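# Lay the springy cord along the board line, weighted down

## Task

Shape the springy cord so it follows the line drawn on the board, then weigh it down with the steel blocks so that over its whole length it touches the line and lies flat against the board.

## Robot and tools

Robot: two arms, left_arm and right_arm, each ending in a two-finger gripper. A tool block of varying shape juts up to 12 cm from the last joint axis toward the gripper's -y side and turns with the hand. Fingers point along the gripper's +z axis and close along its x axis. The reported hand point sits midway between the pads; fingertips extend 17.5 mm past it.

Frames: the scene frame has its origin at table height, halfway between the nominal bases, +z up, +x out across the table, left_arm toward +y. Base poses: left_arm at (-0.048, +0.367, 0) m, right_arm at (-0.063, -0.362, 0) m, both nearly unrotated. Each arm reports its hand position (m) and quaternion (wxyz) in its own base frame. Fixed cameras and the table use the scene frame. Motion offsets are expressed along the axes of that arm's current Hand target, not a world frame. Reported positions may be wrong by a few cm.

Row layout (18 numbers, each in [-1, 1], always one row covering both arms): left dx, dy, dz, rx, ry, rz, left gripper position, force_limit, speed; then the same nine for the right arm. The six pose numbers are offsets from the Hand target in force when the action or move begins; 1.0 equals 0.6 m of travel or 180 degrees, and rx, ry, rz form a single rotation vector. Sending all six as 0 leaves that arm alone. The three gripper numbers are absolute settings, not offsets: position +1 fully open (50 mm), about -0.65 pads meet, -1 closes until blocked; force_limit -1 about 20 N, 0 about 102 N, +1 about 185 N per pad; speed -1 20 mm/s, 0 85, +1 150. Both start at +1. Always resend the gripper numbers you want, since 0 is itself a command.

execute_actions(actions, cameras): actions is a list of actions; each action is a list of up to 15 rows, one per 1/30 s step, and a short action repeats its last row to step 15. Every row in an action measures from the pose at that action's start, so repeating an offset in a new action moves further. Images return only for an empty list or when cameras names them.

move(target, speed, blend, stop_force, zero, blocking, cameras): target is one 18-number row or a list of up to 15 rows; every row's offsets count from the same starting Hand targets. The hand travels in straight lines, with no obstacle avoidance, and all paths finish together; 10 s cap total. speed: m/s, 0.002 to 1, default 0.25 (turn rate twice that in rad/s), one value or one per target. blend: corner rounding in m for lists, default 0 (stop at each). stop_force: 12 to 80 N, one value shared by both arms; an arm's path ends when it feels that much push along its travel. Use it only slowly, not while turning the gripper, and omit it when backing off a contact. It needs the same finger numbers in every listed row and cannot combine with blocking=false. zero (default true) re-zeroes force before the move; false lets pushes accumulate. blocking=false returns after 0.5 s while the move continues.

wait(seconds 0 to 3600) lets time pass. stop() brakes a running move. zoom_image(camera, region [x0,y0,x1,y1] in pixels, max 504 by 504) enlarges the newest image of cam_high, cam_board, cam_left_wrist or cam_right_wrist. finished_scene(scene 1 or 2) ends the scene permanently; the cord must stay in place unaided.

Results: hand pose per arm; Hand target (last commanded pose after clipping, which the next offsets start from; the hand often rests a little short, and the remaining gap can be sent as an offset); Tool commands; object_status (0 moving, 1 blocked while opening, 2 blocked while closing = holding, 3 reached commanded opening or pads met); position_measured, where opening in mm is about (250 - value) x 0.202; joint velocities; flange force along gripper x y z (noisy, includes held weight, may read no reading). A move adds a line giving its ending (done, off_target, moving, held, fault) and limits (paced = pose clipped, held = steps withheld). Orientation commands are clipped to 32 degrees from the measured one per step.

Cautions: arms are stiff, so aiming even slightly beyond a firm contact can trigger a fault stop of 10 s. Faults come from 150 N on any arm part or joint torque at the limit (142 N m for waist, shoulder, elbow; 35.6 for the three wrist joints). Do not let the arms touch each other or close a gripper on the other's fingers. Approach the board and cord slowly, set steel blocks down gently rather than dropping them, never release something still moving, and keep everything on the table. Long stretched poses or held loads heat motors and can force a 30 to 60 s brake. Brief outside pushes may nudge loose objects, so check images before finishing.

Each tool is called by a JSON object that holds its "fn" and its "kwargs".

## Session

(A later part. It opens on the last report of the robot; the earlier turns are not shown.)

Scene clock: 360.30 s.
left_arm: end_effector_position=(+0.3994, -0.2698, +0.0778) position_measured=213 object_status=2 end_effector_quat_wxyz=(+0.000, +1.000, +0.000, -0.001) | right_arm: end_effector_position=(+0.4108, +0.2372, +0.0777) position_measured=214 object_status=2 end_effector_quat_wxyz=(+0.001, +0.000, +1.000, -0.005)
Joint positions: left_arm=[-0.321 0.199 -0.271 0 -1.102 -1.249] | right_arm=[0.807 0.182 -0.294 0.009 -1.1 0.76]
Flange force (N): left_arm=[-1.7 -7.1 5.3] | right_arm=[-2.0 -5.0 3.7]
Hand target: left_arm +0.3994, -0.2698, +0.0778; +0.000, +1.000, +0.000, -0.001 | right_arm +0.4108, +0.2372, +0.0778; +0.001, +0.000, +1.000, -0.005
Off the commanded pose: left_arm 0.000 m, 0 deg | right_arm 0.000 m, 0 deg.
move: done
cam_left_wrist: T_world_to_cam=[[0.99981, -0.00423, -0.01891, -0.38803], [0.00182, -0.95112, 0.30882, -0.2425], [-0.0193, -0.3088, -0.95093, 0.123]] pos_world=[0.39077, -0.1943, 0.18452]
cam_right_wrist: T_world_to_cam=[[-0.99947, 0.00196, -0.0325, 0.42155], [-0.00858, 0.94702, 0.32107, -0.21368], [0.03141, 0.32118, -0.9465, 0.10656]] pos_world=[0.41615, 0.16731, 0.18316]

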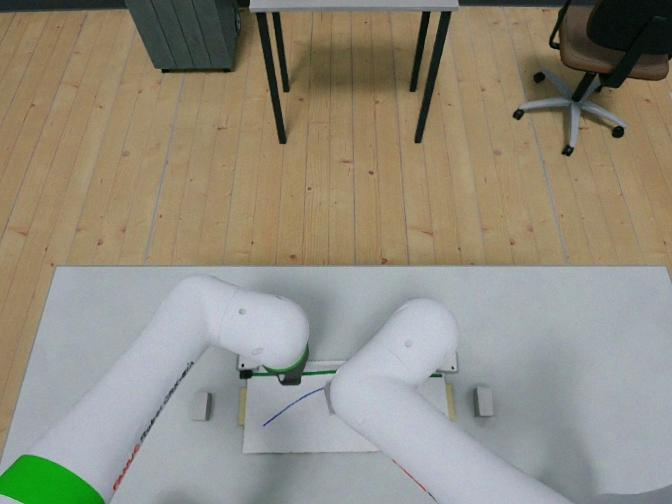

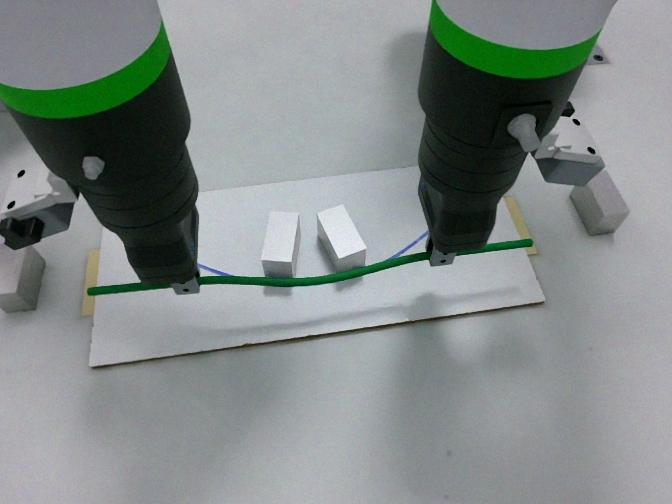

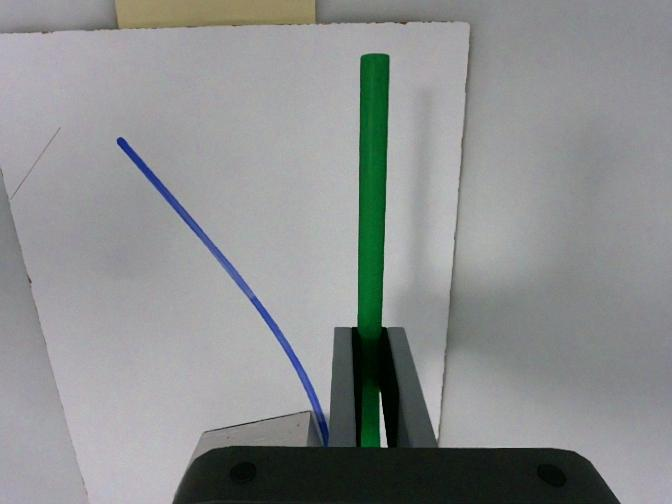

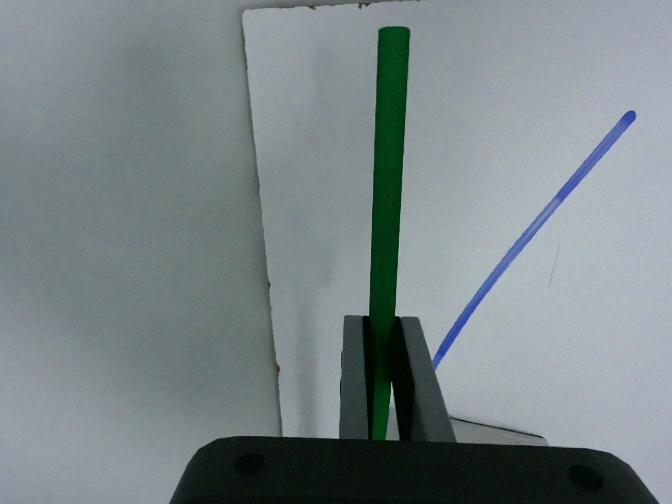

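{"fn": "move", "kwargs": {"target": [[0.013,0,0.084,0,0,0,-1,-1,-0.8,-0.013,0,0.084,0,0,0,-1,-1,-0.8],[0.013,0,0.084,0,0,0,0.2,-1,-0.8,-0.013,0,0.084,0,0,0,0.2,-1,-0.8],[0.013,0,-0.0755,0,0,0,1,-1,0,-0.013,0,-0.0755,0,0,0,1,-1,0],[-0.116,-0.35,-0.0755,0,0,0.5,1,-0.5,0,0.084,-0.314,-0.0755,0,0,0.5,1,-0.5,0]], "speed": [0.06,0.06,0.1,0.3], "cameras": ["all"]}}

Scene clock: 374.23 s.
left_arm: end_effector_position=(+0.3297, -0.0598, +0.1233) position_measured=3 object_status=3 end_effector_quat_wxyz=(+0.000, +0.707, -0.707, -0.001) | right_arm: end_effector_position=(+0.3604, +0.0491, +0.1247) position_measured=3 object_status=3 end_effector_quat_wxyz=(+0.004, +0.707, +0.707, -0.002)
Joint positions: left_arm=[0.218 -0.235 -0.581 -0.001 -1.226 -3.359] | right_arm=[0.51 -0.155 -0.517 0.01 -1.212 -0.512]
Flange force (N): left_arm=[-1.2 1.5 5.6] | right_arm=[-0.1 2.3 3.4]
Hand target: left_arm +0.3297, -0.0598, +0.1233; +0.000, +0.707, -0.707, -0.001 | right_arm +0.3604, +0.0492, +0.1247; +0.004, +0.707, +0.707, -0.002
Off the commanded pose: left_arm 0.000 m, 0 deg | right_arm 0.000 m, 0 deg.
move: done
cam_left_wrist: T_world_to_cam=[[-0.0043, -0.99982, -0.01837, -0.04519], [-0.95066, -0.00161, 0.31024, 0.31392], [-0.31022, 0.0188, -0.95048, 0.34513]] pos_world=[0.4053, -0.05117, 0.22982]
cam_right_wrist: T_world_to_cam=[[0.00237, 0.99923, -0.03924, -0.03621], [0.94325, 0.0108, 0.3319, -0.34947], [0.33207, -0.0378, -0.9425, 0.1217]] pos_world=[0.28931, 0.04456, 0.22927]

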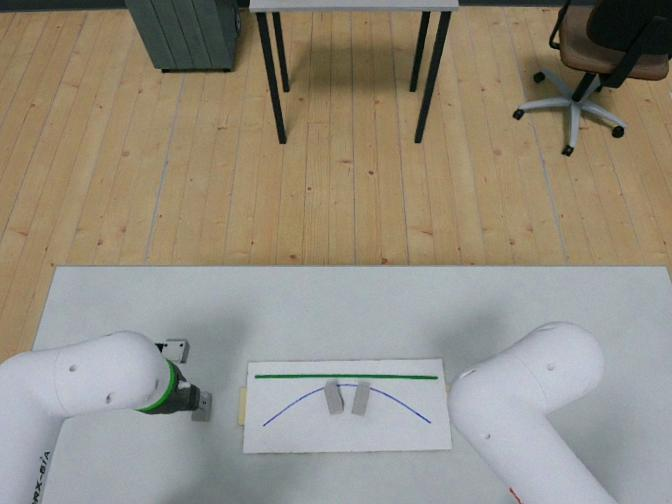

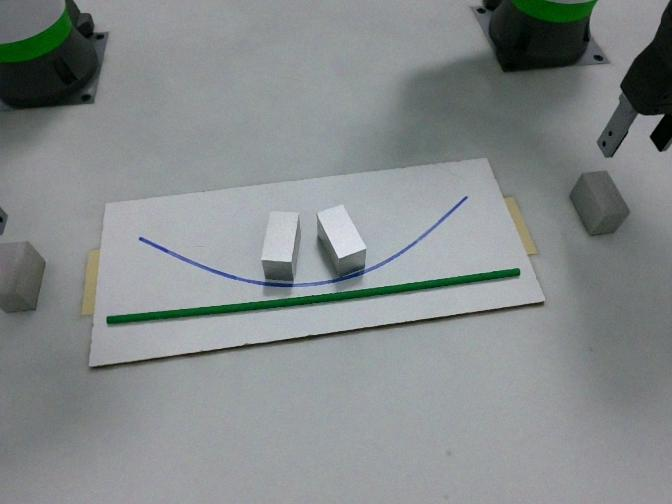

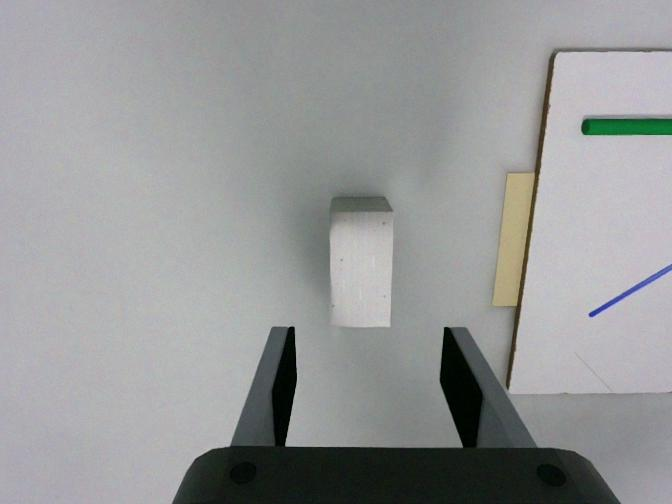

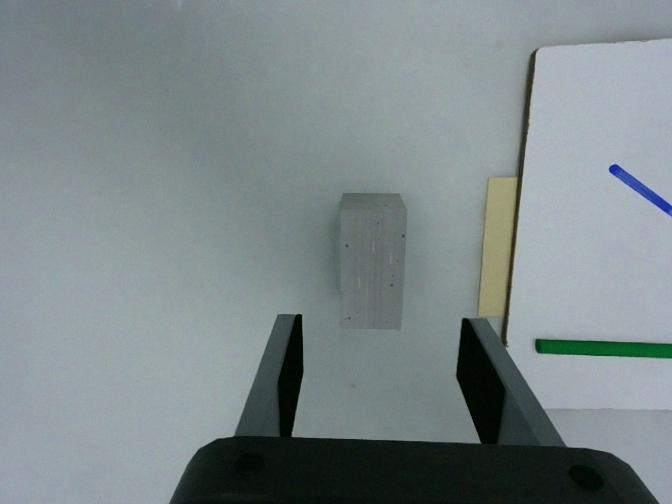

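{"fn": "move", "kwargs": {"target": [[0,0,0.1555,0,0,0,1,-0.5,-0.7,0,0,0.158,0,0,0,1,-0.5,-0.7],[0,0,0.1555,0,0,0,-1,-0.5,-0.7,0,0,0.158,0,0,0,-1,-0.5,-0.7],[0,0,-0.03,0,0,0,-1,-0.5,-0.7,0,0,-0.03,0,0,0,-1,-0.5,-0.7],[0.225,-0.214,-0.03,0,0,0,-1,-0.5,-0.7,0.184,0.176,-0.03,0,0,0,-1,-0.5,-0.7],[0.225,-0.214,0.1418,0,0,0,-1,-0.5,-0.7,0.184,0.176,0.1455,0,0,0,-1,-0.5,-0.7]], "speed": [0.1,0.1,0.15,0.2,0.1], "cameras": ["all"]}}

Scene clock: 383.30 s.
left_arm: end_effector_position=(+0.4581, -0.1947, +0.0380) position_measured=103 object_status=2 end_effector_quat_wxyz=(+0.000, +0.707, -0.707, -0.001) | right_arm: end_effector_position=(+0.4662, +0.1588, +0.0367) position_measured=104 object_status=2 end_effector_quat_wxyz=(+0.004, +0.707, +0.707, -0.002)
Joint positions: left_arm=[-0.138 0.284 -0.269 -0.001 -1.019 -3.003] | right_arm=[0.601 0.274 -0.289 0.011 -1.01 -0.606]
Flange force (N): left_arm=[-2.0 3.3 9.8] | right_arm=[-2.6 -5.3 -2.6]
Hand target: left_arm +0.4581, -0.1947, +0.0380; +0.000, +0.707, -0.707, -0.001 | right_arm +0.4662, +0.1588, +0.0366; +0.004, +0.707, +0.707, -0.002
Off the commanded pose: left_arm 0.000 m, 0 deg | right_arm 0.000 m, 0 deg.
move: done
cam_left_wrist: T_world_to_cam=[[-0.00442, -0.99982, -0.01844, -0.18101], [-0.95066, -0.00151, 0.31024, 0.46225], [-0.31022, 0.0189, -0.95048, 0.30644]] pos_world=[0.5337, -0.18607, 0.14452]
cam_right_wrist: T_world_to_cam=[[0.00225, 0.99923, -0.03919, -0.14949], [0.94321, 0.0109, 0.33202, -0.42125], [0.33219, -0.03771, -0.94246, 0.00771]] pos_world=[0.39511, 0.15426, 0.14127]

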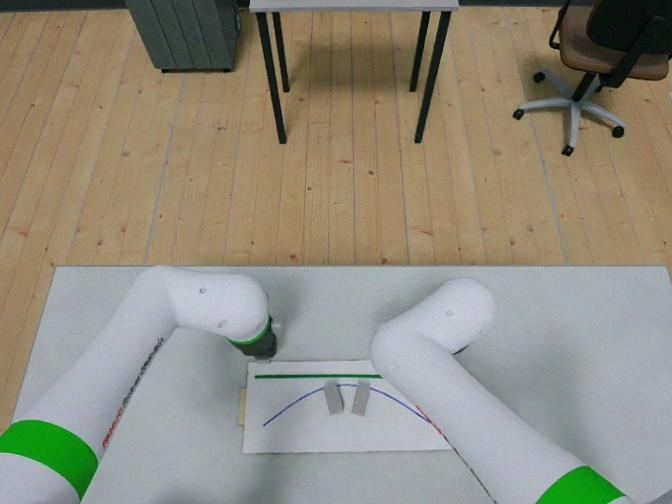

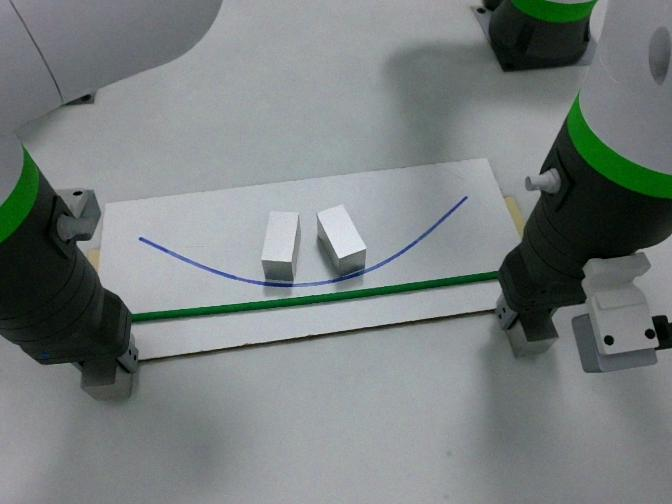

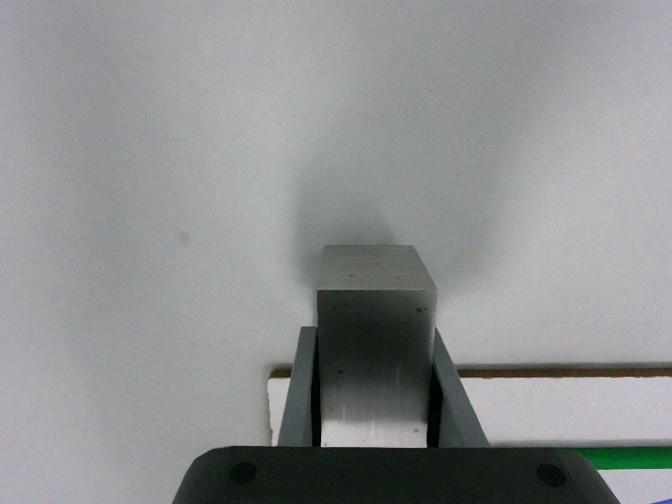

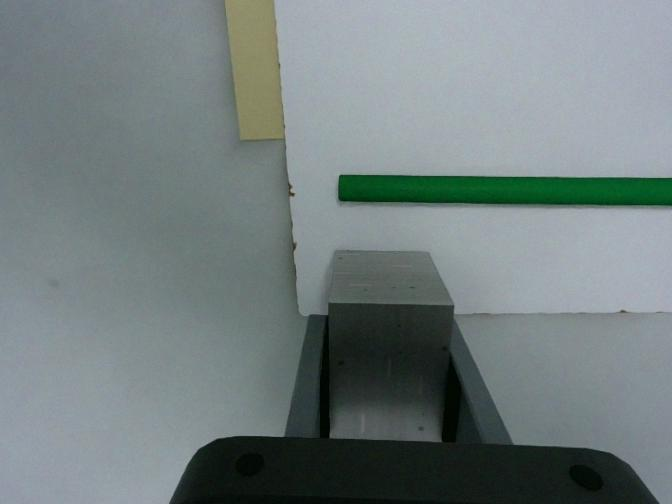

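{"fn": "move", "kwargs": {"target": [[0,0.15,-0.0005,0,0,-0.14,-1,-0.5,-0.7,0.003,-0.131,-0.0017,0,0,0.13,-1,-0.5,-0.7],[0,0.2187,-0.0005,0,0,-0.204,-1,-0.5,-0.7,0.003,-0.19,-0.0017,0,0,0.19,-1,-0.5,-0.7]], "speed": 0.06, "blend": [0.02,0]}}

{"fn": "move", "kwargs": {"target": [0,0,0.012,0,0,0,-1,-0.5,-0.7,0,0,0.012,0,0,0,-1,-0.5,-0.7], "speed": 0.006, "stop_force": 12, "cameras": ["all"]}}

{"fn": "zoom_image", "kwargs": {"camera": "cam_board", "region": [90, 170, 520, 330]}}

Scene clock: 396.47 s.
left_arm: end_effector_position=(+0.3269, -0.1948, +0.0385) position_measured=103 object_status=2 end_effector_quat_wxyz=(+0.000, +0.894, -0.448, -0.001) | right_arm: end_effector_position=(+0.3521, +0.1606, +0.0373) position_measured=104 object_status=2 end_effector_quat_wxyz=(+0.005, +0.884, +0.468, -0.001)
Joint positions: left_arm=[-0.189 0.006 -0.591 0 -0.974 -2.311] | right_arm=[0.777 0.025 -0.578 0.01 -0.972 -1.379]
Flange force (N): left_arm=[-2.8 -0.5 10.5] | right_arm=[1.0 1.9 9.0]
Hand target: left_arm +0.3269, -0.1948, +0.0385; +0.000, +0.894, -0.448, -0.001 | right_arm +0.3522, +0.1606, +0.0373; +0.005, +0.884, +0.468, -0.001
Off the commanded pose: left_arm 0.000 m, 0 deg | right_arm 0.000 m, 0 deg.
move: done

Scene clock: 397.37 s.
left_arm: end_effector_position=(+0.3269, -0.1948, +0.0364) position_measured=103 object_status=2 end_effector_quat_wxyz=(+0.000, +0.894, -0.448, -0.001) | right_arm: end_effector_position=(+0.3522, +0.1606, +0.0361) position_measured=104 object_status=2 end_effector_quat_wxyz=(+0.005, +0.884, +0.468, -0.001)
Joint positions: left_arm=[-0.189 0.01 -0.594 0 -0.968 -2.311] | right_arm=[0.777 0.027 -0.58 0.01 -0.968 -1.379]
Flange force (N): left_arm=[-11.7 1.7 -16.5] | right_arm=[-5.9 -1.4 -18.7]
Hand target: left_arm +0.3269, -0.1948, +0.0364; +0.000, +0.894, -0.448, -0.001 (not the last commanded pose) | right_arm +0.3522, +0.1606, +0.0361; +0.005, +0.884, +0.468, -0.001 (not the last commanded pose)
Off the commanded pose: left_arm 0.005 m, 0 deg | right_arm 0.006 m, 0 deg.
move: contact (left_arm, right_arm)
cam_left_wrist: T_world_to_cam=[[0.59435, -0.80398, -0.01888, -0.33926], [-0.76109, -0.56992, 0.30972, 0.16539], [-0.25977, -0.16972, -0.95064, 0.21096]] pos_world=[0.38232, -0.14269, 0.14292]
cam_right_wrist: T_world_to_cam=[[0.56363, 0.82523, -0.03616, -0.3209], [0.7844, -0.52099, 0.33658, -0.17245], [0.25892, -0.21807, -0.94096, 0.09986]] pos_world=[0.29028, 0.19675, 0.1404]

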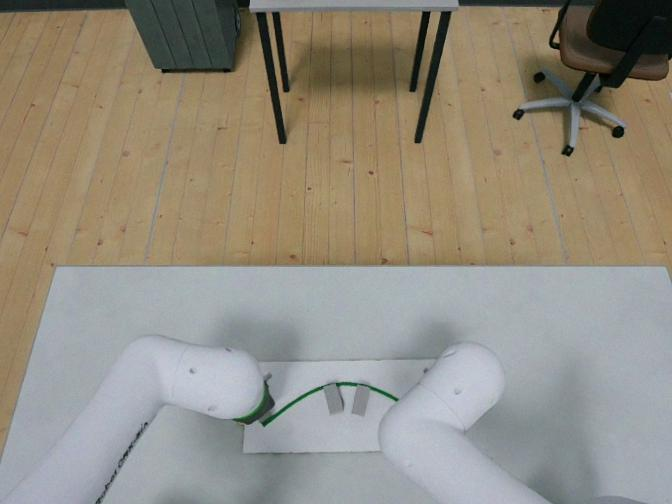

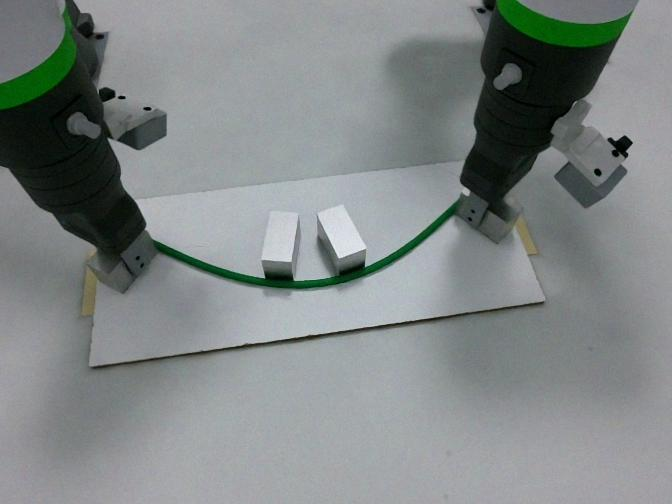

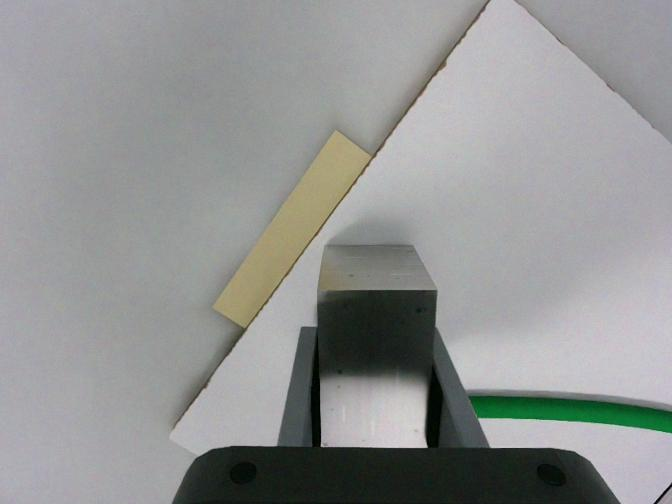

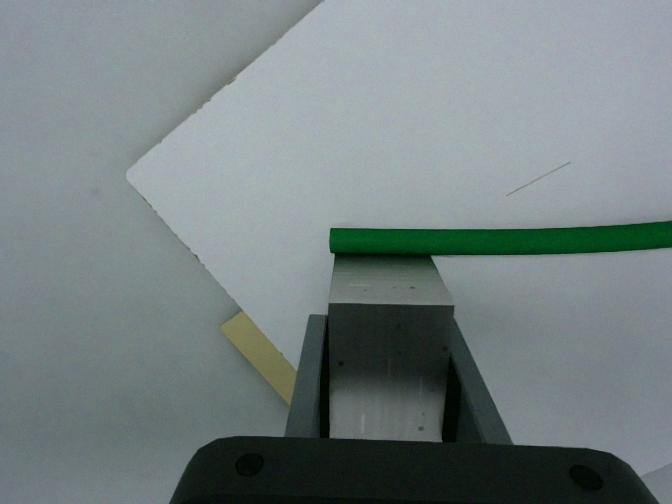

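Scaled by 1.172.

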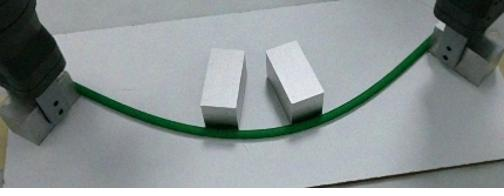

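Release: unload then open to 1 slowly.

{"fn": "move", "kwargs": {"target": [[0,0,-0.001,0,0,0,1,-0.5,-1,0,0,-0.001,0,0,0,1,-0.5,-1]], "speed": 0.01, "cameras": ["all"]}}

Scene clock: 400.27 s.
left_arm: end_effector_position=(+0.3269, -0.1948, +0.0370) position_measured=3 object_status=0 end_effector_quat_wxyz=(+0.000, +0.894, -0.448, -0.001) | right_arm: end_effector_position=(+0.3522, +0.1606, +0.0367) position_measured=3 object_status=0 end_effector_quat_wxyz=(+0.005, +0.884, +0.468, -0.001)
Joint positions: left_arm=[-0.189 0.009 -0.593 0 -0.97 -2.311] | right_arm=[0.777 0.026 -0.579 0.01 -0.97 -1.379]
Flange force (N): left_arm=[-3.5 -0.2 5.7] | right_arm=[1.2 1.7 3.5]
Hand target: left_arm +0.3269, -0.1948, +0.0370; +0.000, +0.894, -0.448, -0.001 | right_arm +0.3522, +0.1606, +0.0367; +0.005, +0.884, +0.468, -0.001
Off the commanded pose: left_arm 0.000 m, 0 deg | right_arm 0.000 m, 0 deg.
move: done
cam_left_wrist: T_world_to_cam=[[0.59435, -0.80398, -0.01888, -0.33919], [-0.76109, -0.56992, 0.30972, 0.16513], [-0.25977, -0.16972, -0.95064, 0.21151]] pos_world=[0.38222, -0.14269, 0.14352]
cam_right_wrist: T_world_to_cam=[[0.5637, 0.82519, -0.03613, -0.32089], [0.78435, -0.52106, 0.33659, -0.17263], [0.25892, -0.21807, -0.94096, 0.10042]] pos_world=[0.29028, 0.19675, 0.141]

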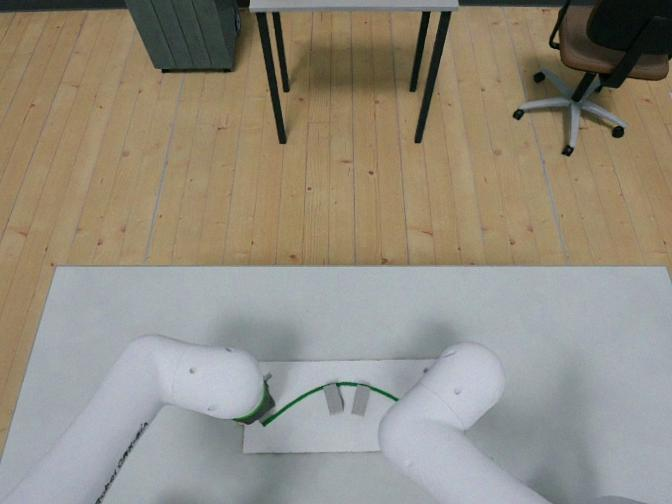

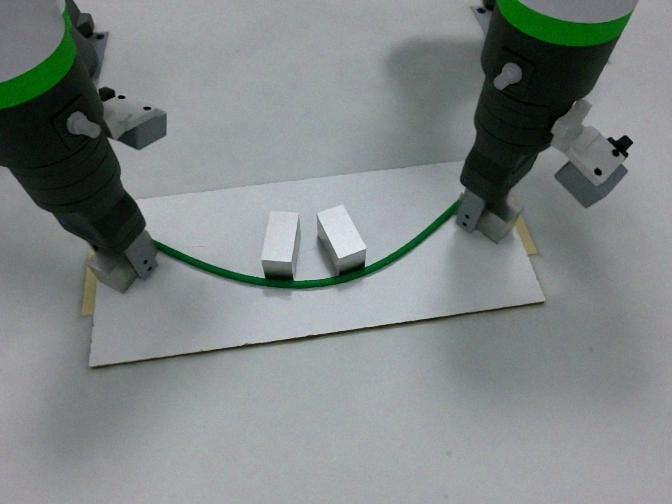

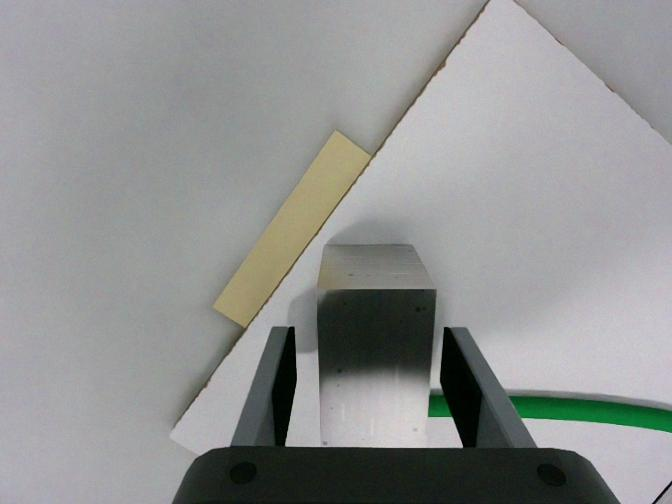

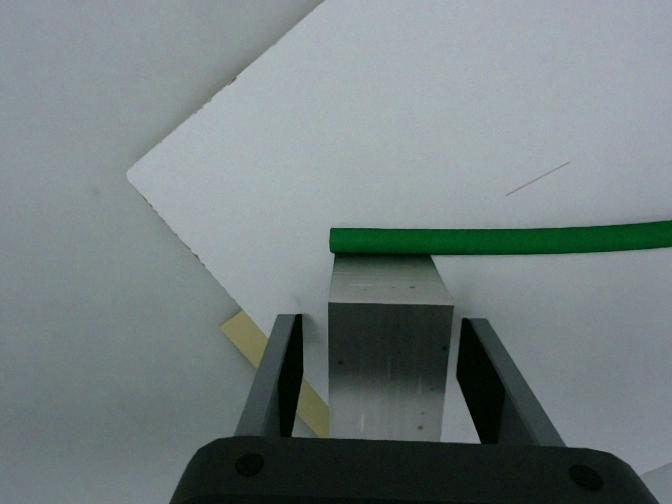

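Holds. Retreat: up, then outward.

{"fn": "move", "kwargs": {"target": [[0,0,-0.25,0,0,0,1,-0.5,-1,0,0,-0.25,0,0,0,1,-0.5,-1],[-0.35,-0.1,-0.25,0,0,0.1,1,-0.5,-1,-0.3,0.2,-0.25,0,0,-0.1,1,-0.5,-1]], "speed": [0.1,0.25], "cameras": ["all"]}}

{"fn": "zoom_image", "kwargs": {"camera": "cam_board", "region": [80, 160, 300, 320]}}

{"fn": "zoom_image", "kwargs": {"camera": "cam_board", "region": [290, 160, 510, 320]}}

{"fn": "zoom_image", "kwargs": {"camera": "cam_high", "region": [240, 360, 460, 460]}}

Scene clock: 407.10 s.
left_arm: end_effector_position=(+0.2494, +0.0093, +0.1872) position_measured=3 object_status=3 end_effector_quat_wxyz=(+0.000, +0.813, -0.582, -0.001) | right_arm: end_effector_position=(+0.3500, -0.0544, +0.1887) position_measured=3 object_status=3 end_effector_quat_wxyz=(+0.004, +0.799, +0.601, -0.002)
Joint positions: left_arm=[0.584 -0.553 -0.628 -0.001 -1.497 -3.398] | right_arm=[0.231 -0.232 -0.424 0.01 -1.378 -0.515]
Flange force (N): left_arm=[-2.2 0.9 6.5] | right_arm=[0.0 1.5 3.1]
Hand target: left_arm +0.2494, +0.0093, +0.1872; +0.000, +0.813, -0.582, -0.001 | right_arm +0.3500, -0.0544, +0.1887; +0.004, +0.799, +0.601, -0.002
Off the commanded pose: left_arm 0.000 m, 0 deg | right_arm 0.000 m, 0 deg.
move: done
cam_left_wrist: T_world_to_cam=[[0.31677, -0.94832, -0.01862, -0.05586], [-0.89989, -0.30668, 0.31008, 0.20806], [-0.29977, -0.08146, -0.95053, 0.37797]] pos_world=[0.31823, 0.04162, 0.29372]
cam_right_wrist: T_world_to_cam=[[0.28098, 0.95896, -0.03805, -0.03023], [0.9079, -0.25275, 0.33441, -0.36224], [0.31107, -0.12851, -0.94166, 0.18382]] pos_world=[0.28019, -0.03894, 0.29309]

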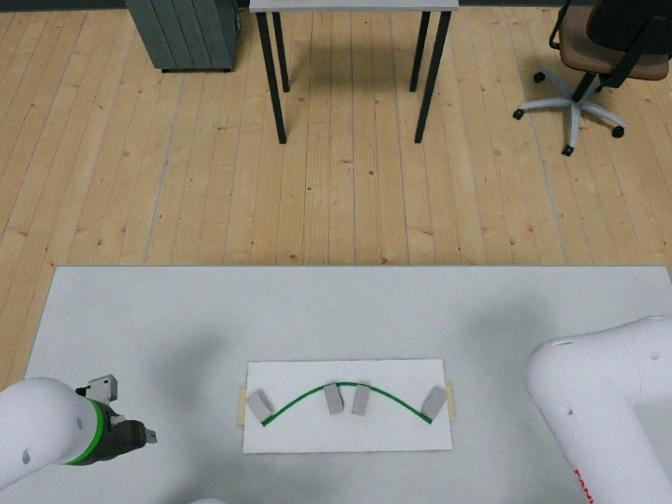

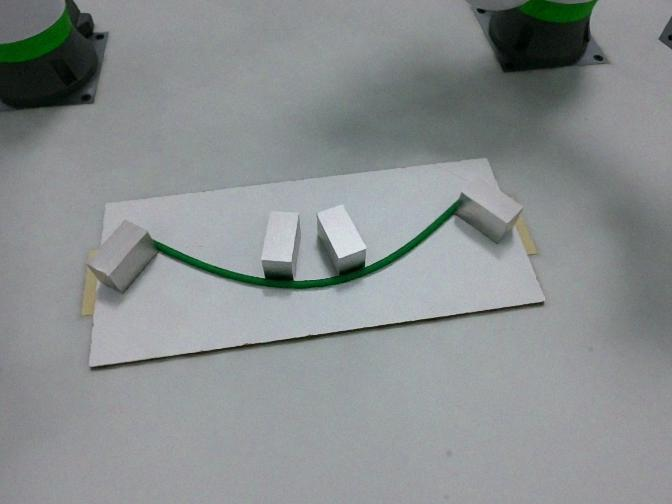

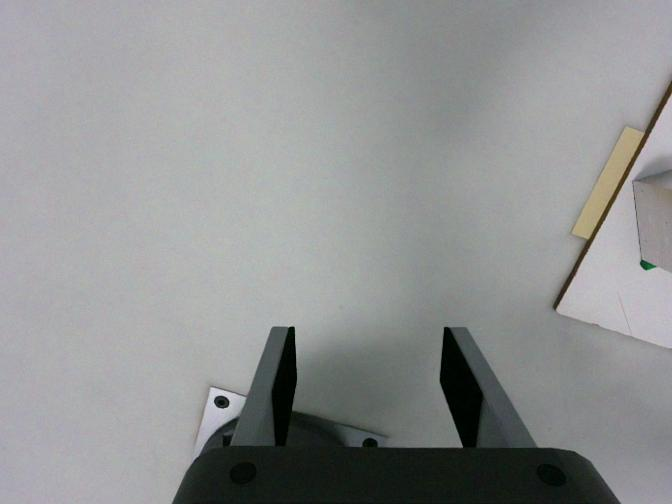

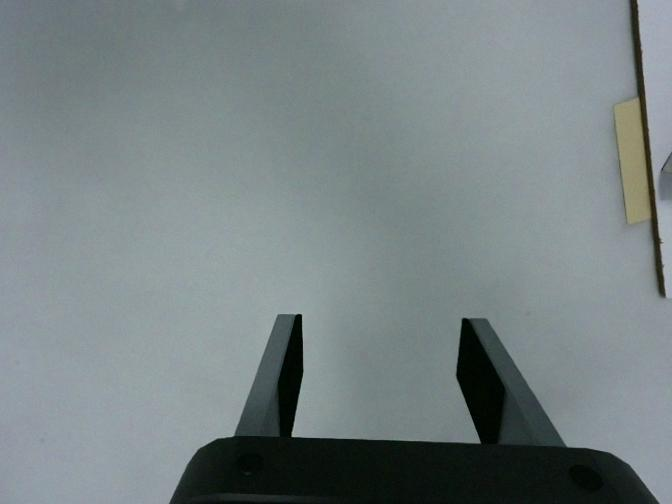

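Scaled by 2.291.

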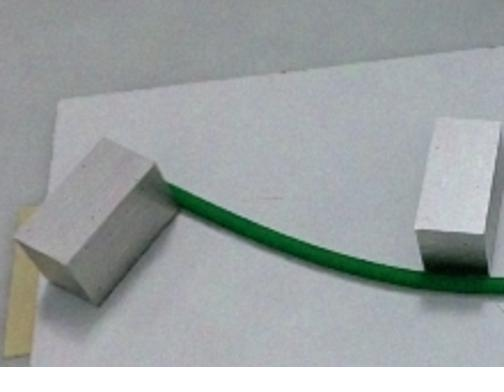

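Scaled by 2.291.

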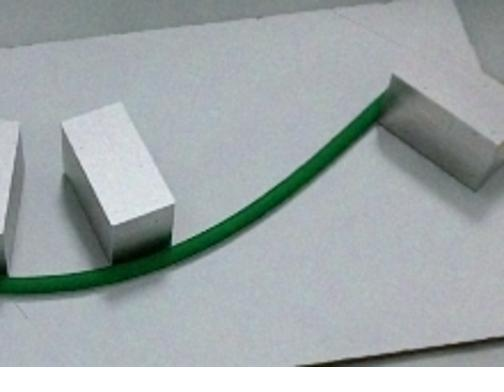

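Scaled by 2.291.

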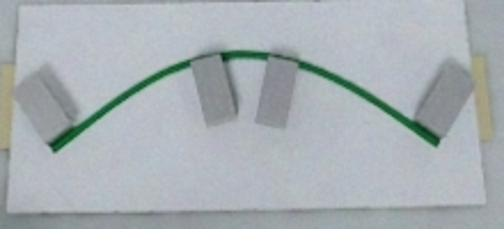

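{"fn": "finished_scene", "kwargs": {"scene": 1}}

The scene is finished: the task was done.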